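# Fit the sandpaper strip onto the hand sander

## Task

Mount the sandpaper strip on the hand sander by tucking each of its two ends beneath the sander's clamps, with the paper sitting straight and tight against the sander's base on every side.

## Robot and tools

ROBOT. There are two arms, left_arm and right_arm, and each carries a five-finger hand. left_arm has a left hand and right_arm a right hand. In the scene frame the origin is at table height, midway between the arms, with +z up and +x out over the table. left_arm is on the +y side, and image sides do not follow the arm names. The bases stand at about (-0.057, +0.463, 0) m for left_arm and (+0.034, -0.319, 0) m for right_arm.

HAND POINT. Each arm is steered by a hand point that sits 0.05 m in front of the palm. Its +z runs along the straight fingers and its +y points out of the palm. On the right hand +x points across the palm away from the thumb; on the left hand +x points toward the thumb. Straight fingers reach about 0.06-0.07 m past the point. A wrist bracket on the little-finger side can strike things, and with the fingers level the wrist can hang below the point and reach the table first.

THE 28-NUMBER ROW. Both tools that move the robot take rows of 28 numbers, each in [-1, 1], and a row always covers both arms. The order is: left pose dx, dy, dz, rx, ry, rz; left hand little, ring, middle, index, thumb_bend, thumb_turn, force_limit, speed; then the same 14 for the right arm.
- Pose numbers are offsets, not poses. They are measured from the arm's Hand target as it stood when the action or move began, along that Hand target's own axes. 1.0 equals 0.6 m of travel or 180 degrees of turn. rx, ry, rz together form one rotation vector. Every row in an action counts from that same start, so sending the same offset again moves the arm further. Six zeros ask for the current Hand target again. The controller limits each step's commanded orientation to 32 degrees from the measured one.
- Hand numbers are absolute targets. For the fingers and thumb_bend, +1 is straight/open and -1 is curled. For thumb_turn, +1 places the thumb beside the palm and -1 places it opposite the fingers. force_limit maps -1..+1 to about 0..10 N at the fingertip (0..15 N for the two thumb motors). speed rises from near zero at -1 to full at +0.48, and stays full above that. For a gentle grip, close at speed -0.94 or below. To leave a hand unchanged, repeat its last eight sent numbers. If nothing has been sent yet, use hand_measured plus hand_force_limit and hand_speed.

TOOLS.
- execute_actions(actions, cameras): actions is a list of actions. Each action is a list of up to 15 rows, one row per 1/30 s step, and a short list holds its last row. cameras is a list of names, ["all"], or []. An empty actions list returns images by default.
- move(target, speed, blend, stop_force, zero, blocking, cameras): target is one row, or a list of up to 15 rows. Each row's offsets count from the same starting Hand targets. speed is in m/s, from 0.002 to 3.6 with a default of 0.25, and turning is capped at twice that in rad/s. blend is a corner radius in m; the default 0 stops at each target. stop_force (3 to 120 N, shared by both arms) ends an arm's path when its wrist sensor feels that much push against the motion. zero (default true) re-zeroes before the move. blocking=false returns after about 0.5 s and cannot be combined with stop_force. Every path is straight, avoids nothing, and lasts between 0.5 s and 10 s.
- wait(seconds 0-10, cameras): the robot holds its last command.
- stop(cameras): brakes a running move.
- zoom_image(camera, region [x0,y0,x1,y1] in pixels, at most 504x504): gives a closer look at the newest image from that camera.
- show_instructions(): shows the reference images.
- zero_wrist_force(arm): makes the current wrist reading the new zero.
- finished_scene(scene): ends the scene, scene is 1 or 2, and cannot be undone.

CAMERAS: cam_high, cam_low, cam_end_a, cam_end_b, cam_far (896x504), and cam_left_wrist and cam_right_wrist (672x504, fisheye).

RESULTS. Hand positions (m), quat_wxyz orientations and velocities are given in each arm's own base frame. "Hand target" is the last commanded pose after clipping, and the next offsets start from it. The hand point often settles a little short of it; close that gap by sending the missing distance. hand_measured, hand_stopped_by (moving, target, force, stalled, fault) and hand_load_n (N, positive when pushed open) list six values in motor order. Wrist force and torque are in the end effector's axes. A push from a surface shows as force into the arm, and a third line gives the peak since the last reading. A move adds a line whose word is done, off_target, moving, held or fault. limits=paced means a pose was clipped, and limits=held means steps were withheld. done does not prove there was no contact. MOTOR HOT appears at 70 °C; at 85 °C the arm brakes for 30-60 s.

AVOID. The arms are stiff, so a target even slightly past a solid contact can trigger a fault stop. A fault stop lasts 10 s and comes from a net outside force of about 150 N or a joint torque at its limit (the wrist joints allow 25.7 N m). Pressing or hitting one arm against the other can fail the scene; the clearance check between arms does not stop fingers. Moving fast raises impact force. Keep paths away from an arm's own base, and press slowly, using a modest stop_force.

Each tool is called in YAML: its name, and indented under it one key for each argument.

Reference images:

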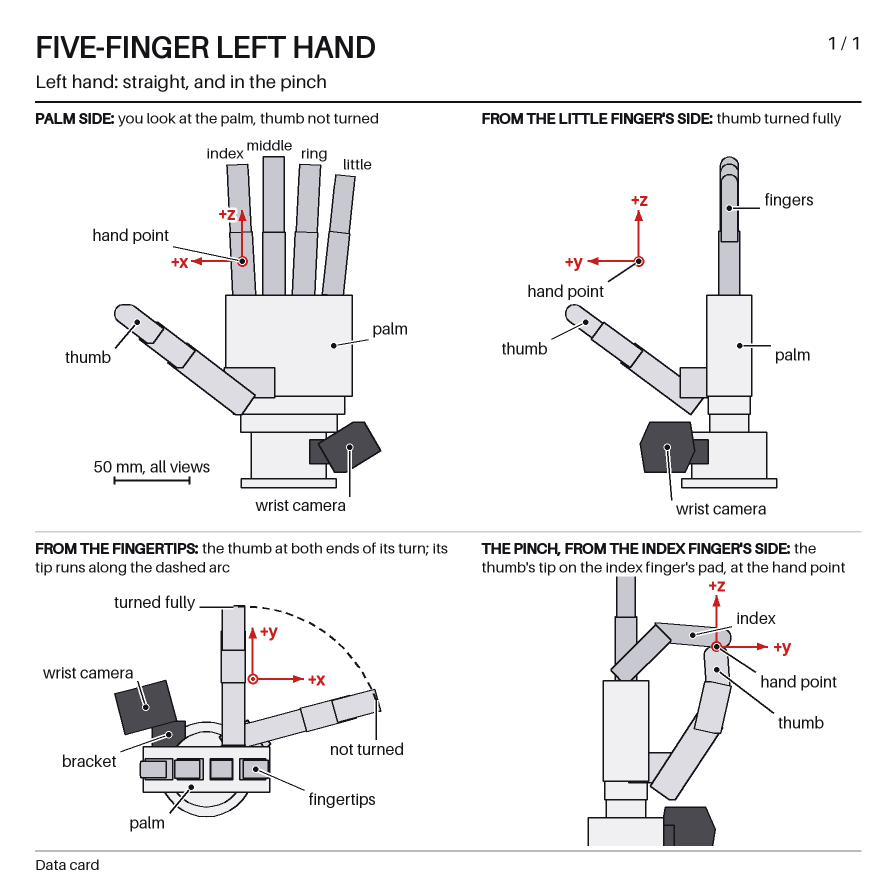

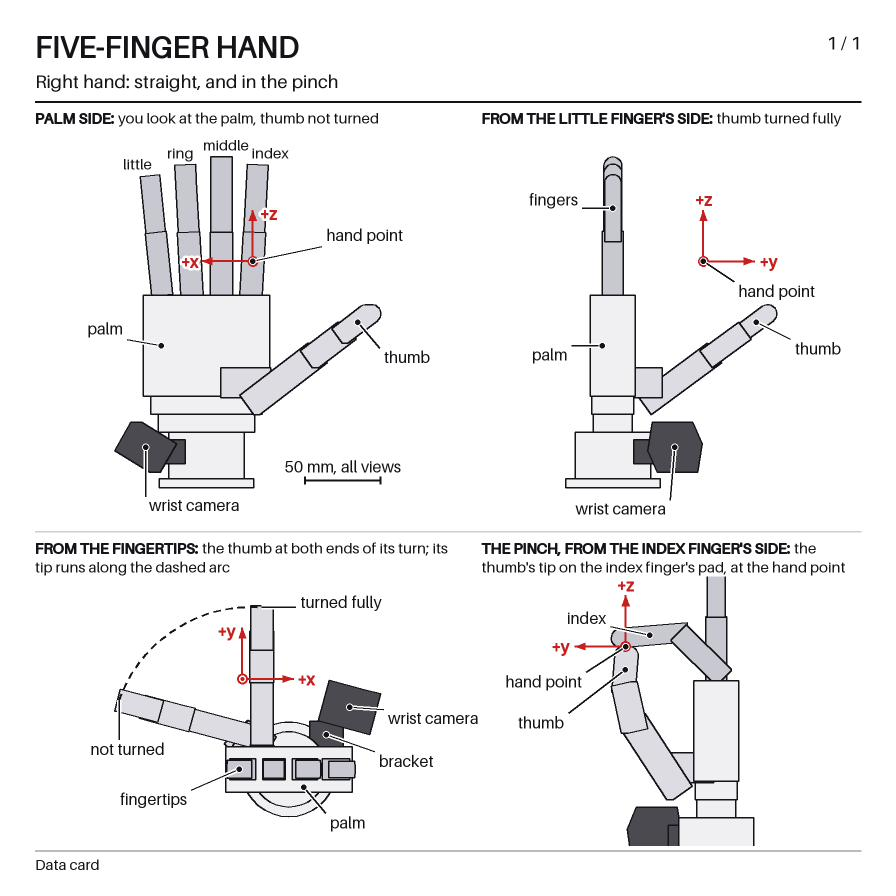

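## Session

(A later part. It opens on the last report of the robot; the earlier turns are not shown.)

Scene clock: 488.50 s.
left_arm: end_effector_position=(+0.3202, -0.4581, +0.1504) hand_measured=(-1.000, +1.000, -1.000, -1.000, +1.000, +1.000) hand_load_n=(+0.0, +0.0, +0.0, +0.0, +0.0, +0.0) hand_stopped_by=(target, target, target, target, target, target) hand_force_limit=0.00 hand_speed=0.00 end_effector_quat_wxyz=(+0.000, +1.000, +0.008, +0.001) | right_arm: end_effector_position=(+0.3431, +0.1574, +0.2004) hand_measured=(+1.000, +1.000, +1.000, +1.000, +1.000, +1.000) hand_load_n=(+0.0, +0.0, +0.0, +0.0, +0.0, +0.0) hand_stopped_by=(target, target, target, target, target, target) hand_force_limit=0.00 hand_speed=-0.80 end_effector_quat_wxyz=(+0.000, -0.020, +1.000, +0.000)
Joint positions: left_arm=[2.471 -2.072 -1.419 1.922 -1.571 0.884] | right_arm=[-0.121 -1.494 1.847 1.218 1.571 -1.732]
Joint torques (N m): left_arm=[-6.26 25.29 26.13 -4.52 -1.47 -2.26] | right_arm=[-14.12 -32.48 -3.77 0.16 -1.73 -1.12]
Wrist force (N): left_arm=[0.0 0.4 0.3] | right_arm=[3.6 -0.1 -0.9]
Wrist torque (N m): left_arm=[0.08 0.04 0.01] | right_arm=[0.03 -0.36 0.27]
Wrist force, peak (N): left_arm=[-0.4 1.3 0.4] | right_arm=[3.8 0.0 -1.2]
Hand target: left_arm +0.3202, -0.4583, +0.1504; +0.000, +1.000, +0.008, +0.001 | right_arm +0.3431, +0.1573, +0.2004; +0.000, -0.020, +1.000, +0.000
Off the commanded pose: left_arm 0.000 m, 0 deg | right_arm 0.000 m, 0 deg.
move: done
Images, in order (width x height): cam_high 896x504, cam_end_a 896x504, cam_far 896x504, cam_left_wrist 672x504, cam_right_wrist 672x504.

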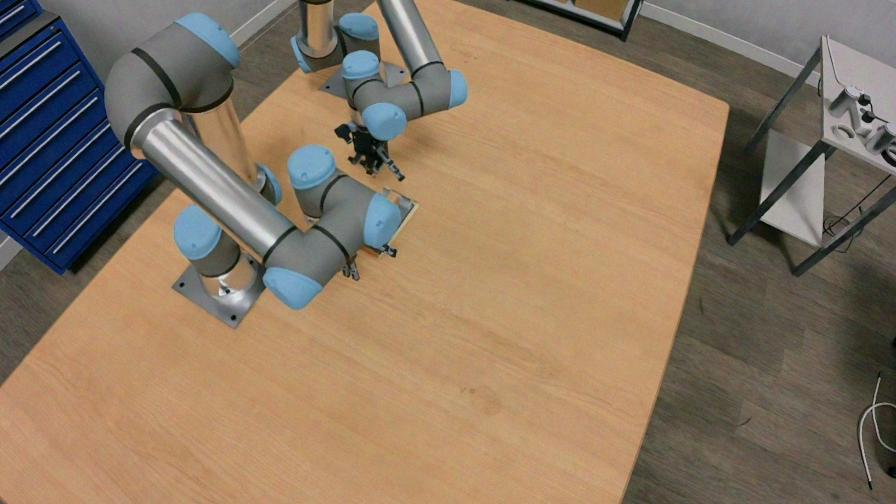

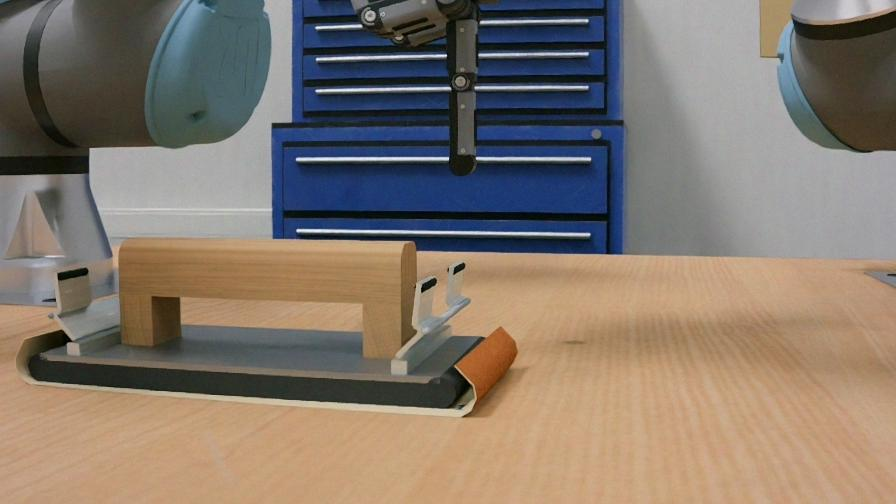

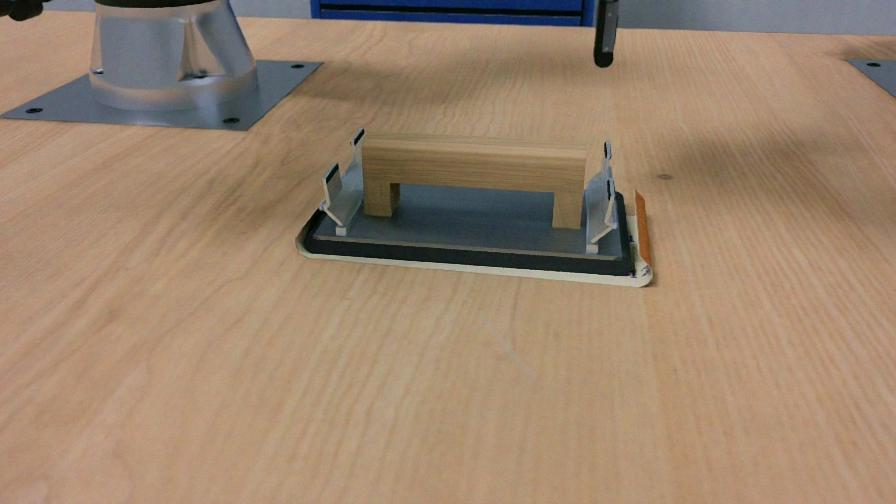

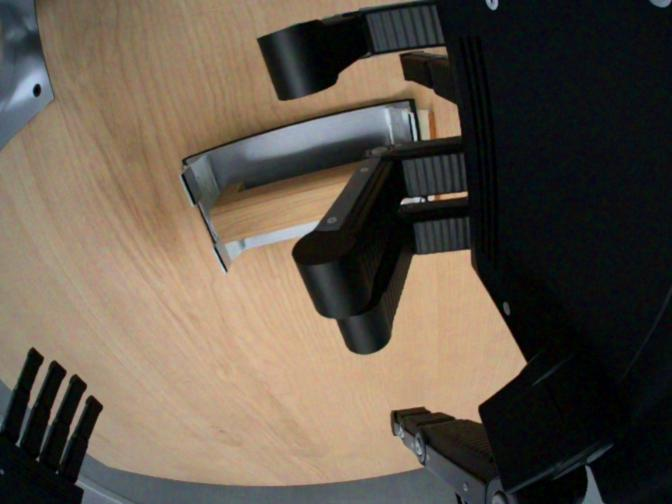

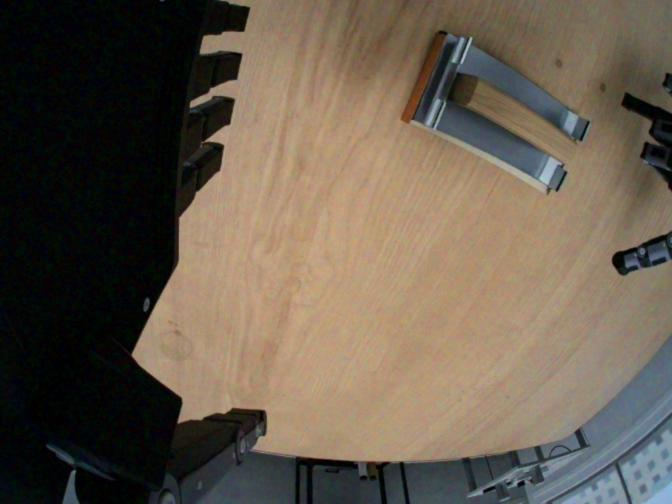

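move:
  target: [0,0,0.129,0,0,0,-1,1,-1,-1,1,1,0,0,0,0,0,0,0,0,1,1,1,1,1,1,0,-0.8]
  speed: 0.08
  stop_force: 6
  cameras: ["cam_end_a","cam_end_b","cam_far","cam_left_wrist"]

zoom_image:
  camera: "cam_left_wrist"
  region: [250, 0, 500, 250]

Scene clock: 506.73 s.
left_arm: end_effector_position=(+0.3203, -0.4583, +0.0730) hand_measured=(-1.000, +1.000, -1.000, -1.000, +1.000, +1.000) hand_load_n=(+0.0, +0.0, +0.0, +0.0, +0.0, +0.0) hand_stopped_by=(target, target, target, target, target, target) hand_force_limit=0.00 hand_speed=0.00 end_effector_quat_wxyz=(+0.000, +1.000, +0.008, +0.001) | right_arm: end_effector_position=(+0.3431, +0.1573, +0.2004) hand_measured=(+1.000, +1.000, +1.000, +1.000, +1.000, +1.000) hand_load_n=(+0.0, +0.0, +0.0, +0.0, +0.0, +0.0) hand_stopped_by=(target, target, target, target, target, target) hand_force_limit=0.00 hand_speed=-0.80 end_effector_quat_wxyz=(+0.000, -0.020, +1.000, +0.000)
Joint positions: left_arm=[2.471 -2.15 -1.512 2.092 -1.571 0.884] | right_arm=[-0.121 -1.494 1.847 1.218 1.571 -1.732]
Joint torques (N m): left_arm=[5.85 26.88 4.92 -0.82 0.88 -1.48] | right_arm=[-14.27 -32.55 -4.26 0.19 -1.78 -1.14]
Wrist force (N): left_arm=[0.0 0.5 0.0] | right_arm=[3.5 -0.3 -1.0]
Wrist torque (N m): left_arm=[0.12 0.04 0.01] | right_arm=[0.01 -0.34 0.27]
Wrist force, peak (N): left_arm=[-0.1 0.7 0.5] | right_arm=[3.8 -0.1 -1.2]
Hand target: left_arm +0.3203, -0.4583, +0.0730; +0.000, +1.000, +0.008, +0.001 | right_arm +0.3431, +0.1573, +0.2004; +0.000, -0.020, +1.000, +0.000
Off the commanded pose: left_arm 0.000 m, 0 deg | right_arm 0.000 m, 0 deg.
move: done
Images, in order (width x height): cam_end_a 896x504, cam_end_b 896x504, cam_far 896x504, cam_left_wrist 672x504.

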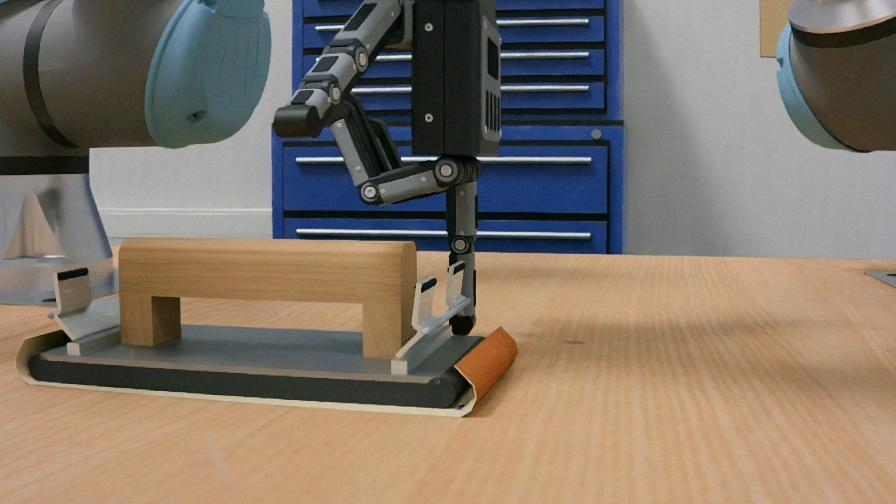

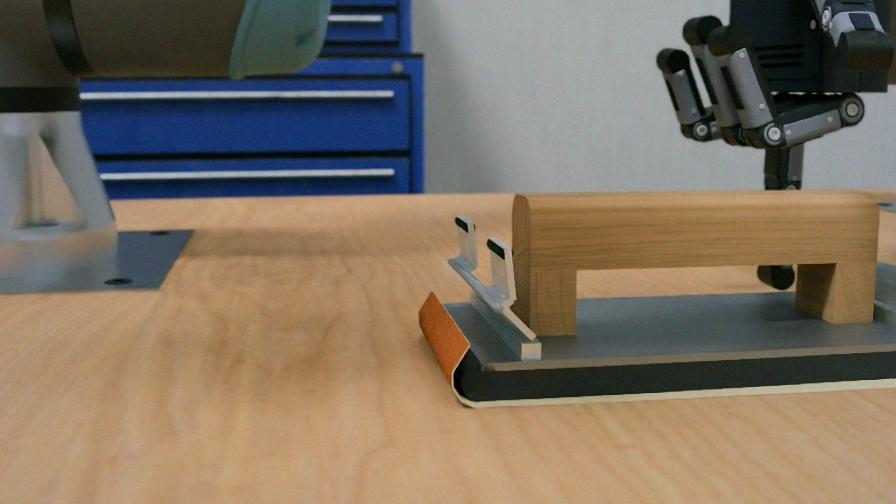

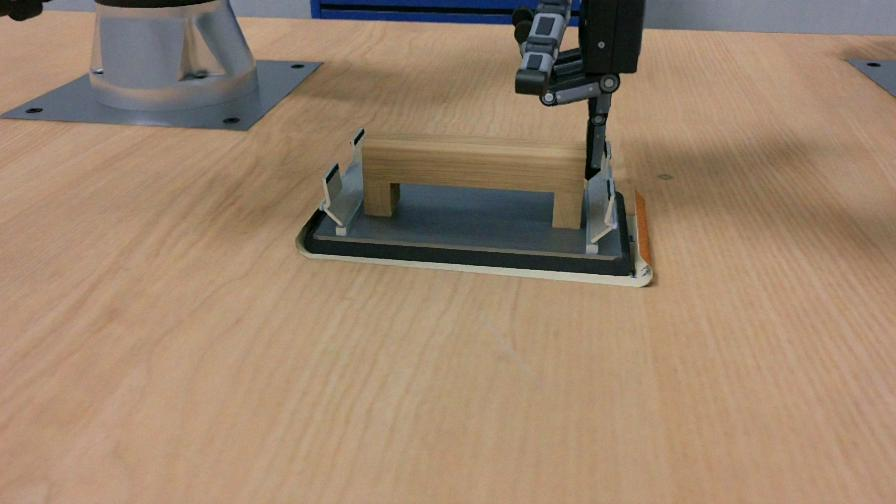

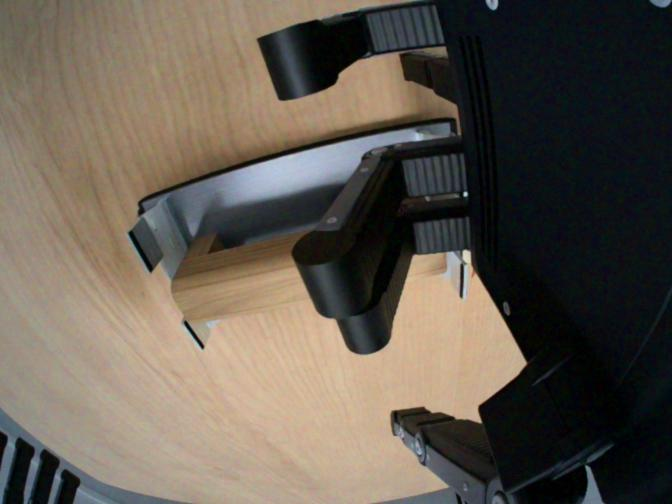

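Scaled by 2.016 from the camera's 672x504 image, which has a finer 960x720 frame.

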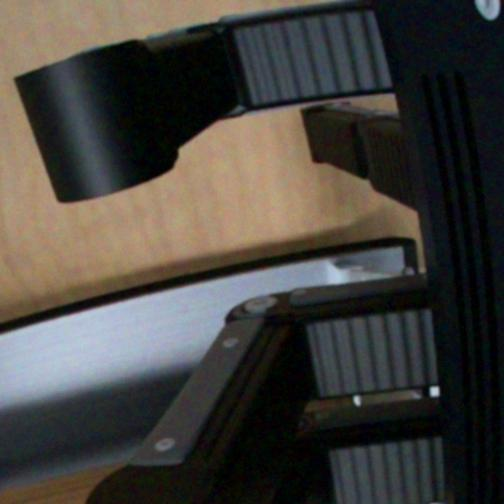

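move:
  target: [0.0333,0,0,0,0,0,-1,1,-1,-1,1,1,0,0,0,0,0,0,0,0,1,1,1,1,1,1,0,-0.8]
  speed: 0.05
  cameras: ["cam_end_a","cam_far","cam_left_wrist"]

zoom_image:
  camera: "cam_far"
  region: [270, 110, 690, 310]

zoom_image:
  camera: "cam_end_a"
  region: [360, 230, 560, 430]

Scene clock: 515.70 s.
left_arm: end_effector_position=(+0.3401, -0.4580, +0.0730) hand_measured=(-1.000, +1.000, -1.000, -1.000, +1.000, +1.000) hand_load_n=(+0.0, +0.0, +0.0, +0.0, +0.0, +0.5) hand_stopped_by=(target, target, target, target, target, target) hand_force_limit=0.00 hand_speed=0.00 end_effector_quat_wxyz=(+0.000, +1.000, +0.008, +0.001) | right_arm: end_effector_position=(+0.3431, +0.1573, +0.2004) hand_measured=(+1.000, +1.000, +1.000, +1.000, +1.000, +1.000) hand_load_n=(+0.0, +0.0, +0.0, +0.0, +0.0, +0.0) hand_stopped_by=(target, target, target, target, target, target) hand_force_limit=0.00 hand_speed=-0.80 end_effector_quat_wxyz=(+0.000, -0.020, +1.000, +0.000)
Joint positions: left_arm=[2.497 -2.175 -1.47 2.075 -1.571 0.91] | right_arm=[-0.121 -1.494 1.847 1.218 1.571 -1.732]
Joint torques (N m): left_arm=[8.44 29.08 23.68 -4.24 0.73 1.67] | right_arm=[-13.83 -32.61 -3.89 0.17 -1.77 -1.19]
Wrist force (N): left_arm=[0.0 0.2 0.1] | right_arm=[3.5 0.0 -0.8]
Wrist torque (N m): left_arm=[0.06 0.04 -0.09] | right_arm=[0.04 -0.35 0.28]
Wrist force, peak (N): left_arm=[0.1 0.4 0.5] | right_arm=[3.7 -0.4 -1.3]
Hand target: left_arm +0.3403, -0.4580, +0.0730; +0.000, +1.000, +0.008, +0.001 | right_arm +0.3431, +0.1573, +0.2004; +0.000, -0.020, +1.000, +0.000
Off the commanded pose: left_arm 0.000 m, 0 deg | right_arm 0.000 m, 0 deg.
move: done
Images, in order (width x height): cam_end_a 896x504, cam_far 896x504, cam_left_wrist 672x504.

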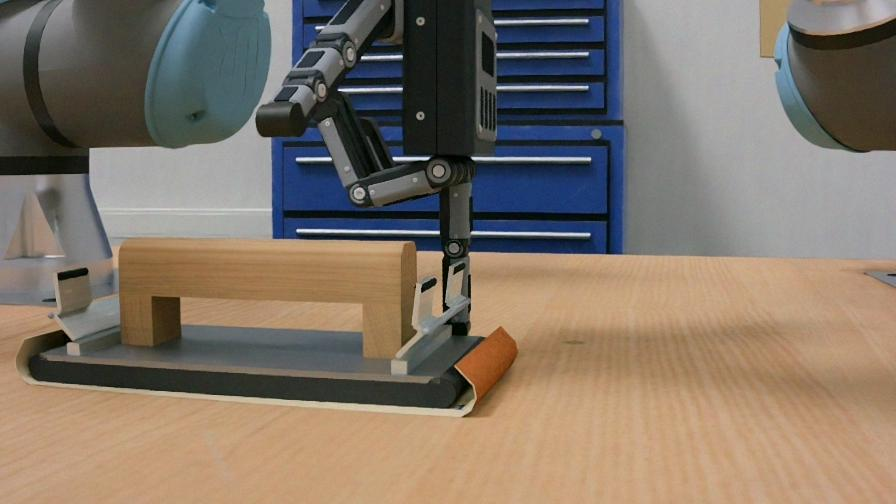

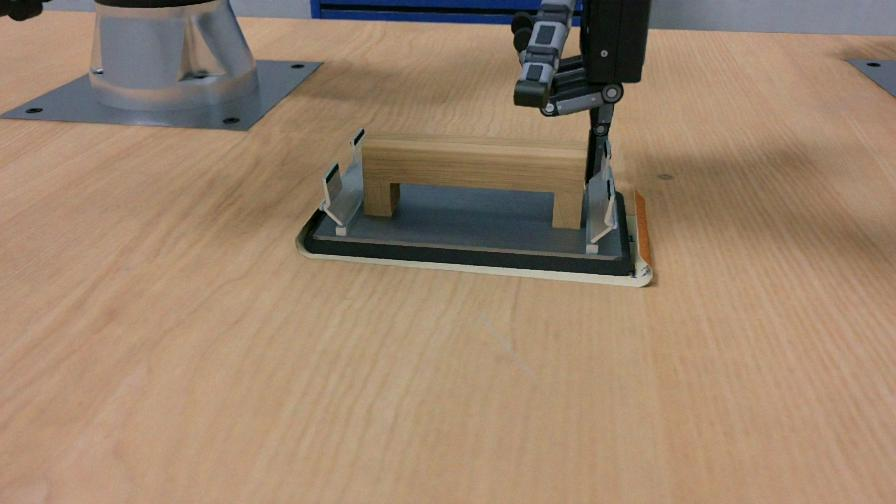

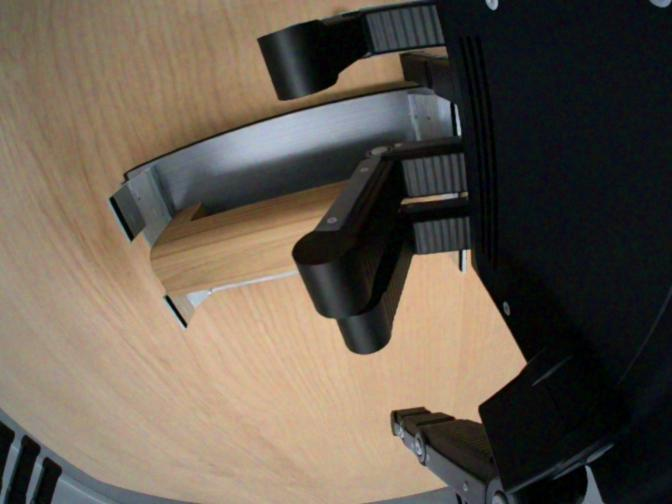

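Scaled by 1.200 from the camera's 896x504 image, which has a finer 1280x720 frame.

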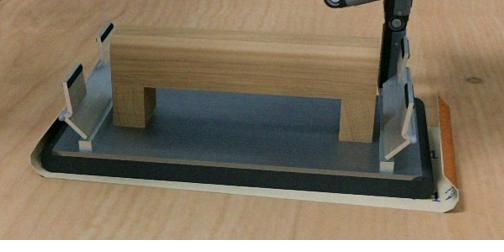

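Scaled by 2.520 from the camera's 896x504 image, which has a finer 1280x720 frame.

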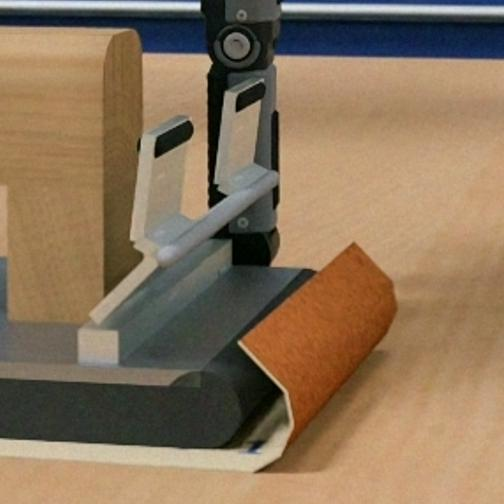

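move:
  target: [0.0133,0,0,0,0,0,-1,1,-1,-1,1,1,0,0,0,0,0,0,0,0,1,1,1,1,1,1,0,-0.8]
  speed: 0.03
  cameras: ["cam_end_a","cam_far","cam_left_wrist","cam_right_wrist"]

zoom_image:
  camera: "cam_far"
  region: [270, 110, 690, 310]

zoom_image:
  camera: "cam_end_a"
  region: [360, 230, 560, 430]

Scene clock: 532.07 s.
left_arm: end_effector_position=(+0.3481, -0.4578, +0.0730) hand_measured=(-1.000, +1.000, -1.000, -1.000, +1.000, +1.000) hand_load_n=(+0.0, +0.5, +0.0, +0.0, +0.0, +0.0) hand_stopped_by=(target, target, target, target, target, target) hand_force_limit=0.00 hand_speed=0.00 end_effector_quat_wxyz=(+0.000, +1.000, +0.008, +0.001) | right_arm: end_effector_position=(+0.3431, +0.1573, +0.2004) hand_measured=(+1.000, +1.000, +1.000, +1.000, +1.000, +1.000) hand_load_n=(+0.0, +0.0, +0.0, +0.0, +0.0, +0.0) hand_stopped_by=(target, target, target, target, target, target) hand_force_limit=0.00 hand_speed=-0.80 end_effector_quat_wxyz=(+0.000, -0.020, +1.000, +0.000)
Joint positions: left_arm=[2.507 -2.185 -1.452 2.068 -1.571 0.92] | right_arm=[-0.121 -1.494 1.847 1.218 1.571 -1.732]
Joint torques (N m): left_arm=[8.61 30.36 26.3 -3.77 0.75 1.77] | right_arm=[-13.25 -31.86 -4.91 0.28 -1.81 -1.1]
Wrist force (N): left_arm=[-1.9 -1.5 0.0] | right_arm=[3.4 -0.3 -0.7]
Wrist torque (N m): left_arm=[0.10 -0.06 -0.14] | right_arm=[-0.02 -0.33 0.26]
Wrist force, peak (N): left_arm=[-1.9 -1.5 0.2] | right_arm=[3.9 -0.1 -1.0]
Hand target: left_arm +0.3482, -0.4578, +0.0730; +0.000, +1.000, +0.008, +0.001 | right_arm +0.3431, +0.1573, +0.2004; +0.000, -0.020, +1.000, +0.000
Off the commanded pose: left_arm 0.000 m, 0 deg | right_arm 0.000 m, 0 deg.
move: done
Images, in order (width x height): cam_end_a 896x504, cam_far 896x504, cam_left_wrist 672x504, cam_right_wrist 672x504.

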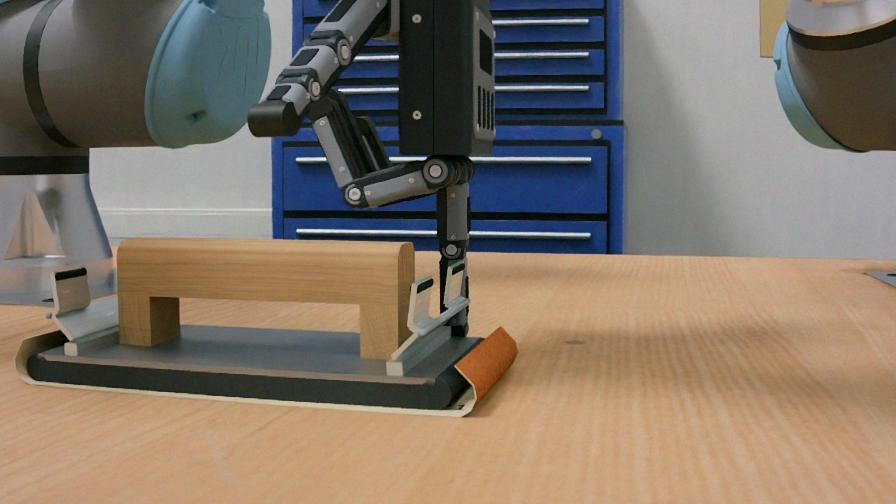

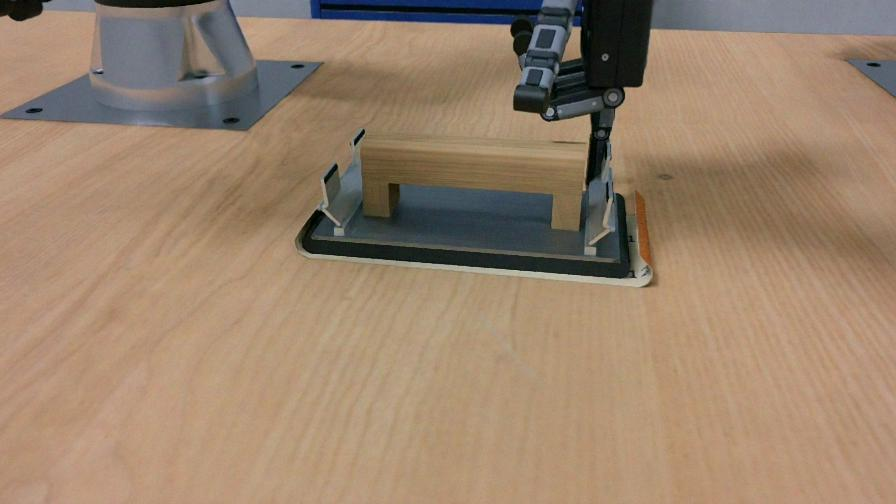

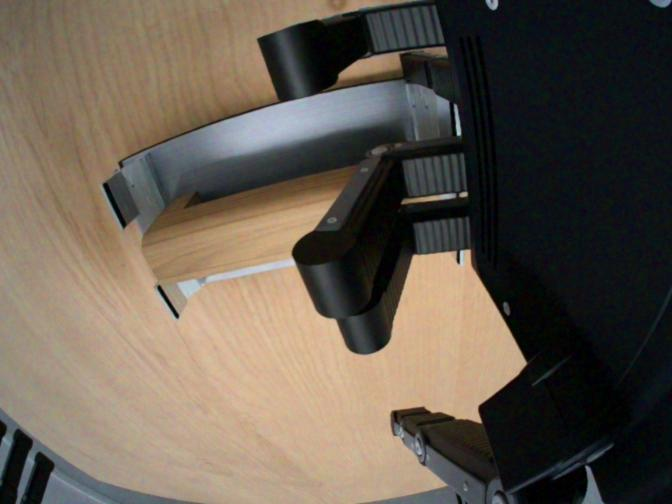

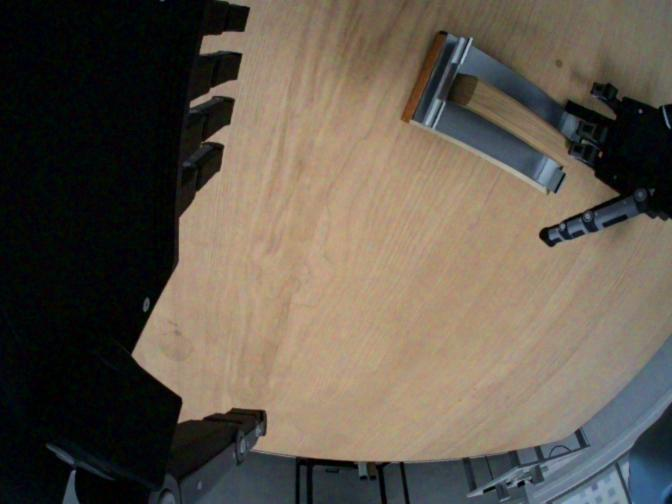

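Scaled by 1.200 from the camera's 896x504 image, which has a finer 1280x720 frame.

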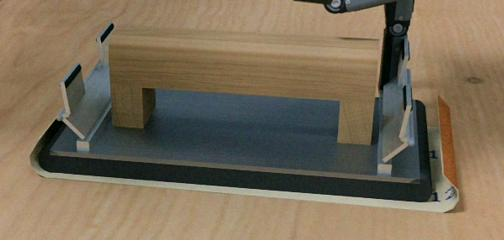

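Scaled by 2.520 from the camera's 896x504 image, which has a finer 1280x720 frame.

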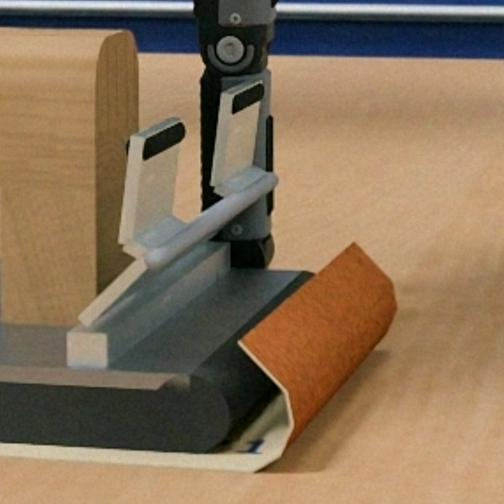

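move:
  target: [0.0125,0,0,0,0,0,-1,1,-1,-1,1,1,0,0,0,0,0,0,0,0,1,1,1,1,1,1,0,-0.8]
  speed: 0.03
  cameras: ["cam_end_a","cam_end_b","cam_far","cam_left_wrist","cam_right_wrist"]

zoom_image:
  camera: "cam_far"
  region: [270, 110, 690, 310]

zoom_image:
  camera: "cam_end_a"
  region: [360, 230, 560, 430]

zoom_image:
  camera: "cam_right_wrist"
  region: [380, 10, 580, 210]

Scene clock: 542.57 s.
left_arm: end_effector_position=(+0.3556, -0.4577, +0.0730) hand_measured=(-1.000, +1.000, -1.000, -1.000, +1.000, +1.000) hand_load_n=(+0.0, +0.0, +0.0, +0.0, +0.0, +0.0) hand_stopped_by=(target, target, target, target, target, target) hand_force_limit=0.00 hand_speed=0.00 end_effector_quat_wxyz=(+0.000, +1.000, +0.008, +0.001) | right_arm: end_effector_position=(+0.3431, +0.1573, +0.2004) hand_measured=(+1.000, +1.000, +1.000, +1.000, +1.000, +1.000) hand_load_n=(+0.5, +0.0, +0.0, +0.0, +0.0, +0.0) hand_stopped_by=(target, target, target, target, target, target) hand_force_limit=0.00 hand_speed=-0.80 end_effector_quat_wxyz=(+0.000, -0.020, +1.000, +0.000)
Joint positions: left_arm=[2.516 -2.195 -1.435 2.061 -1.571 0.929] | right_arm=[-0.121 -1.494 1.847 1.218 1.571 -1.732]
Joint torques (N m): left_arm=[8.78 29.23 25.17 -3.35 0.82 1.24] | right_arm=[-13.29 -32.78 -4.72 0.26 -1.73 -1.22]
Wrist force (N): left_arm=[-1.9 -2.1 0.3] | right_arm=[3.3 -0.1 -1.0]
Wrist torque (N m): left_arm=[0.10 -0.07 -0.12] | right_arm=[0.04 -0.31 0.26]
Wrist force, peak (N): left_arm=[-2.0 -2.3 0.5] | right_arm=[4.0 0.0 -1.0]
Hand target: left_arm +0.3557, -0.4577, +0.0730; +0.000, +1.000, +0.008, +0.001 | right_arm +0.3431, +0.1573, +0.2004; +0.000, -0.020, +1.000, +0.000
Off the commanded pose: left_arm 0.000 m, 0 deg | right_arm 0.000 m, 0 deg.
move: done
Images, in order (width x height): cam_end_a 896x504, cam_end_b 896x504, cam_far 896x504, cam_left_wrist 672x504, cam_right_wrist 672x504.

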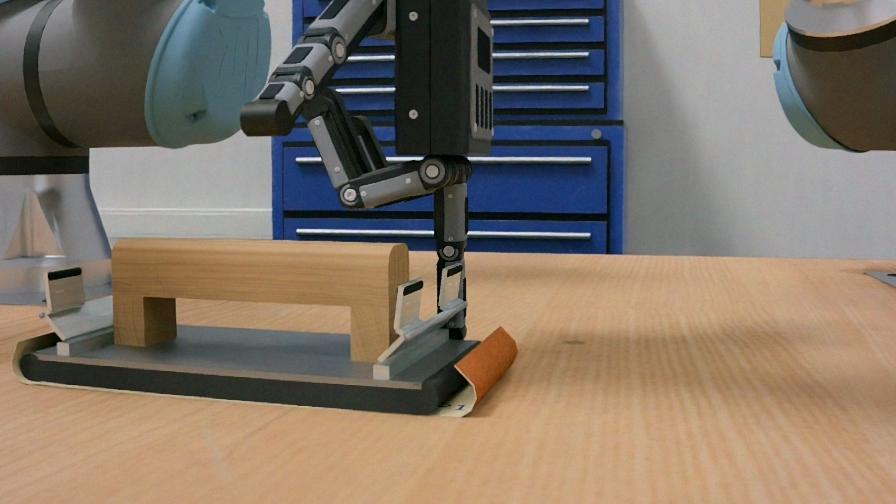

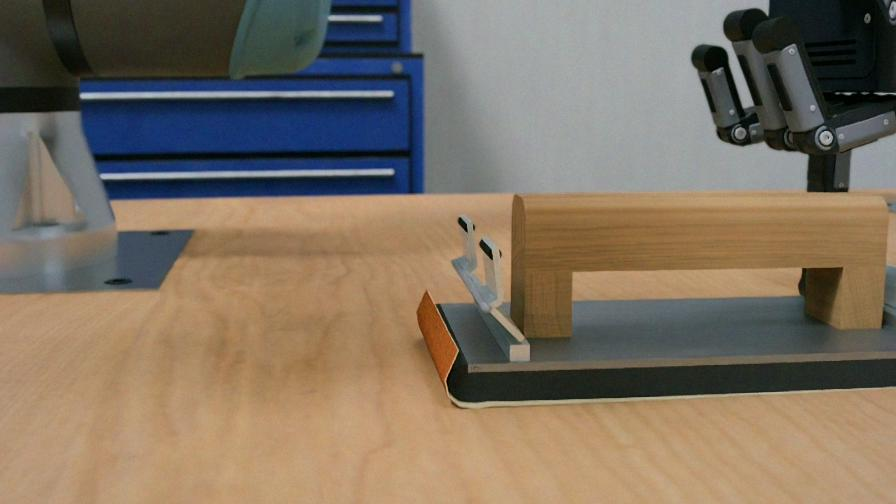

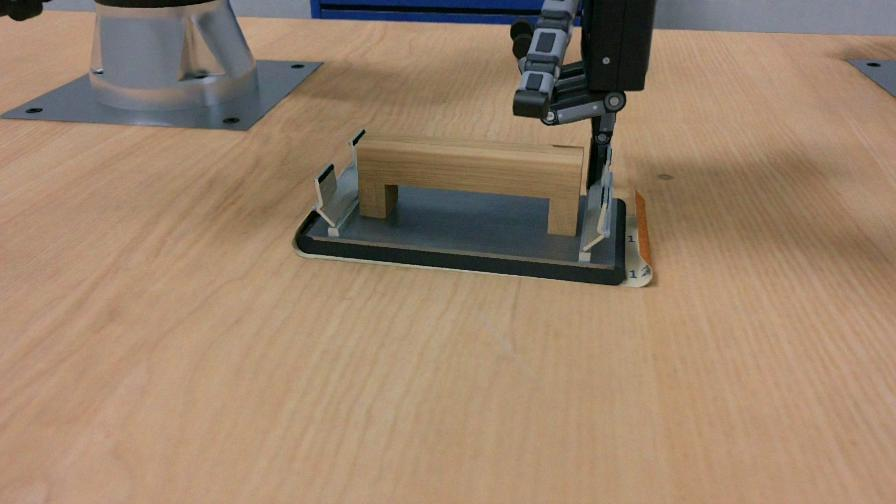

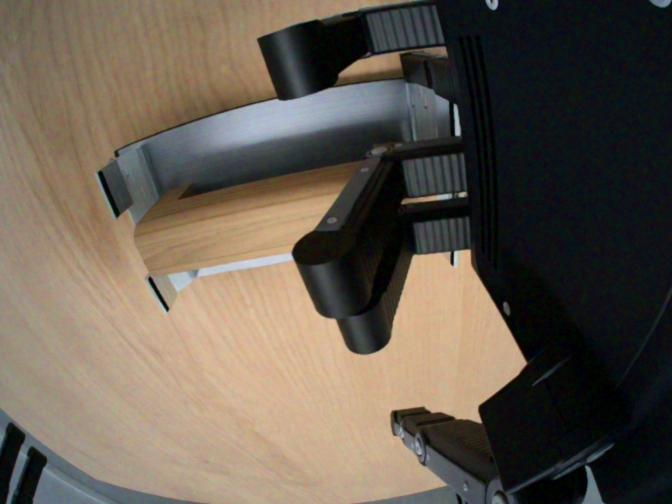

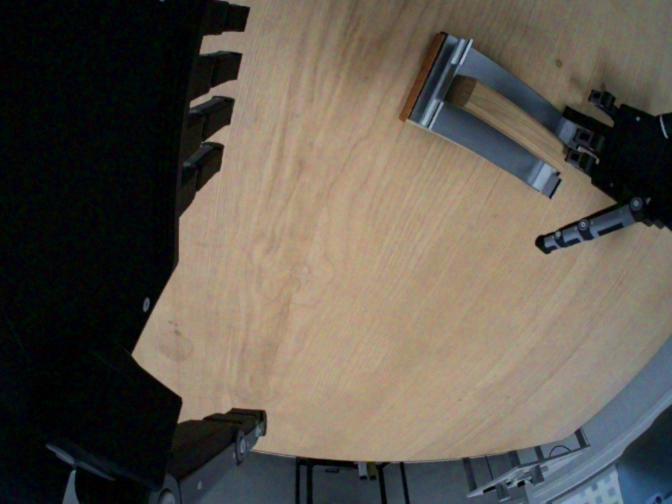

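Scaled by 1.200 from the camera's 896x504 image, which has a finer 1280x720 frame.

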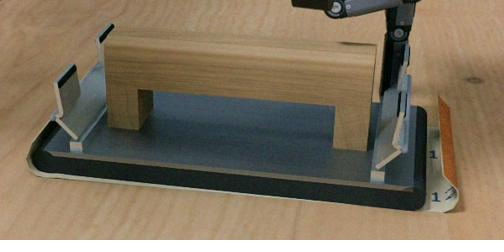

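Scaled by 2.520 from the camera's 896x504 image, which has a finer 1280x720 frame.

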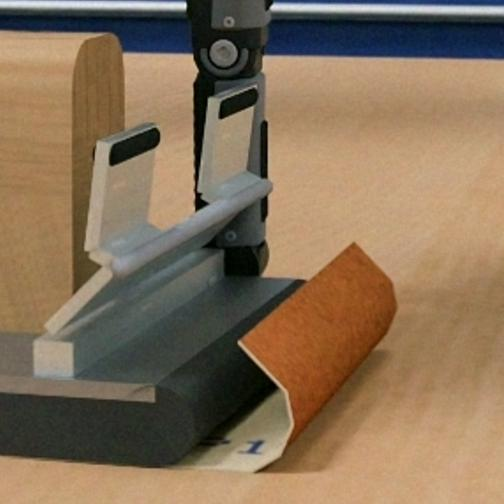

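Scaled by 2.520 from the camera's 672x504 image, which has a finer 960x720 frame.

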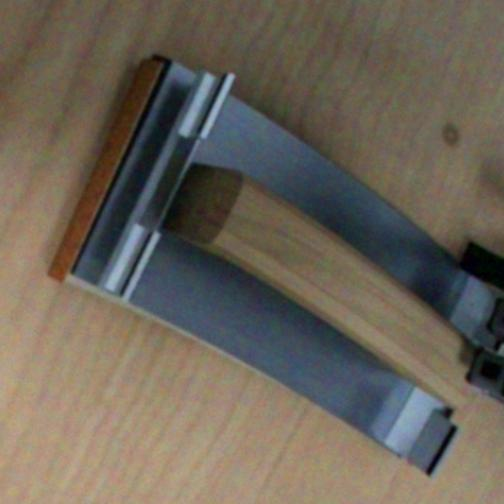

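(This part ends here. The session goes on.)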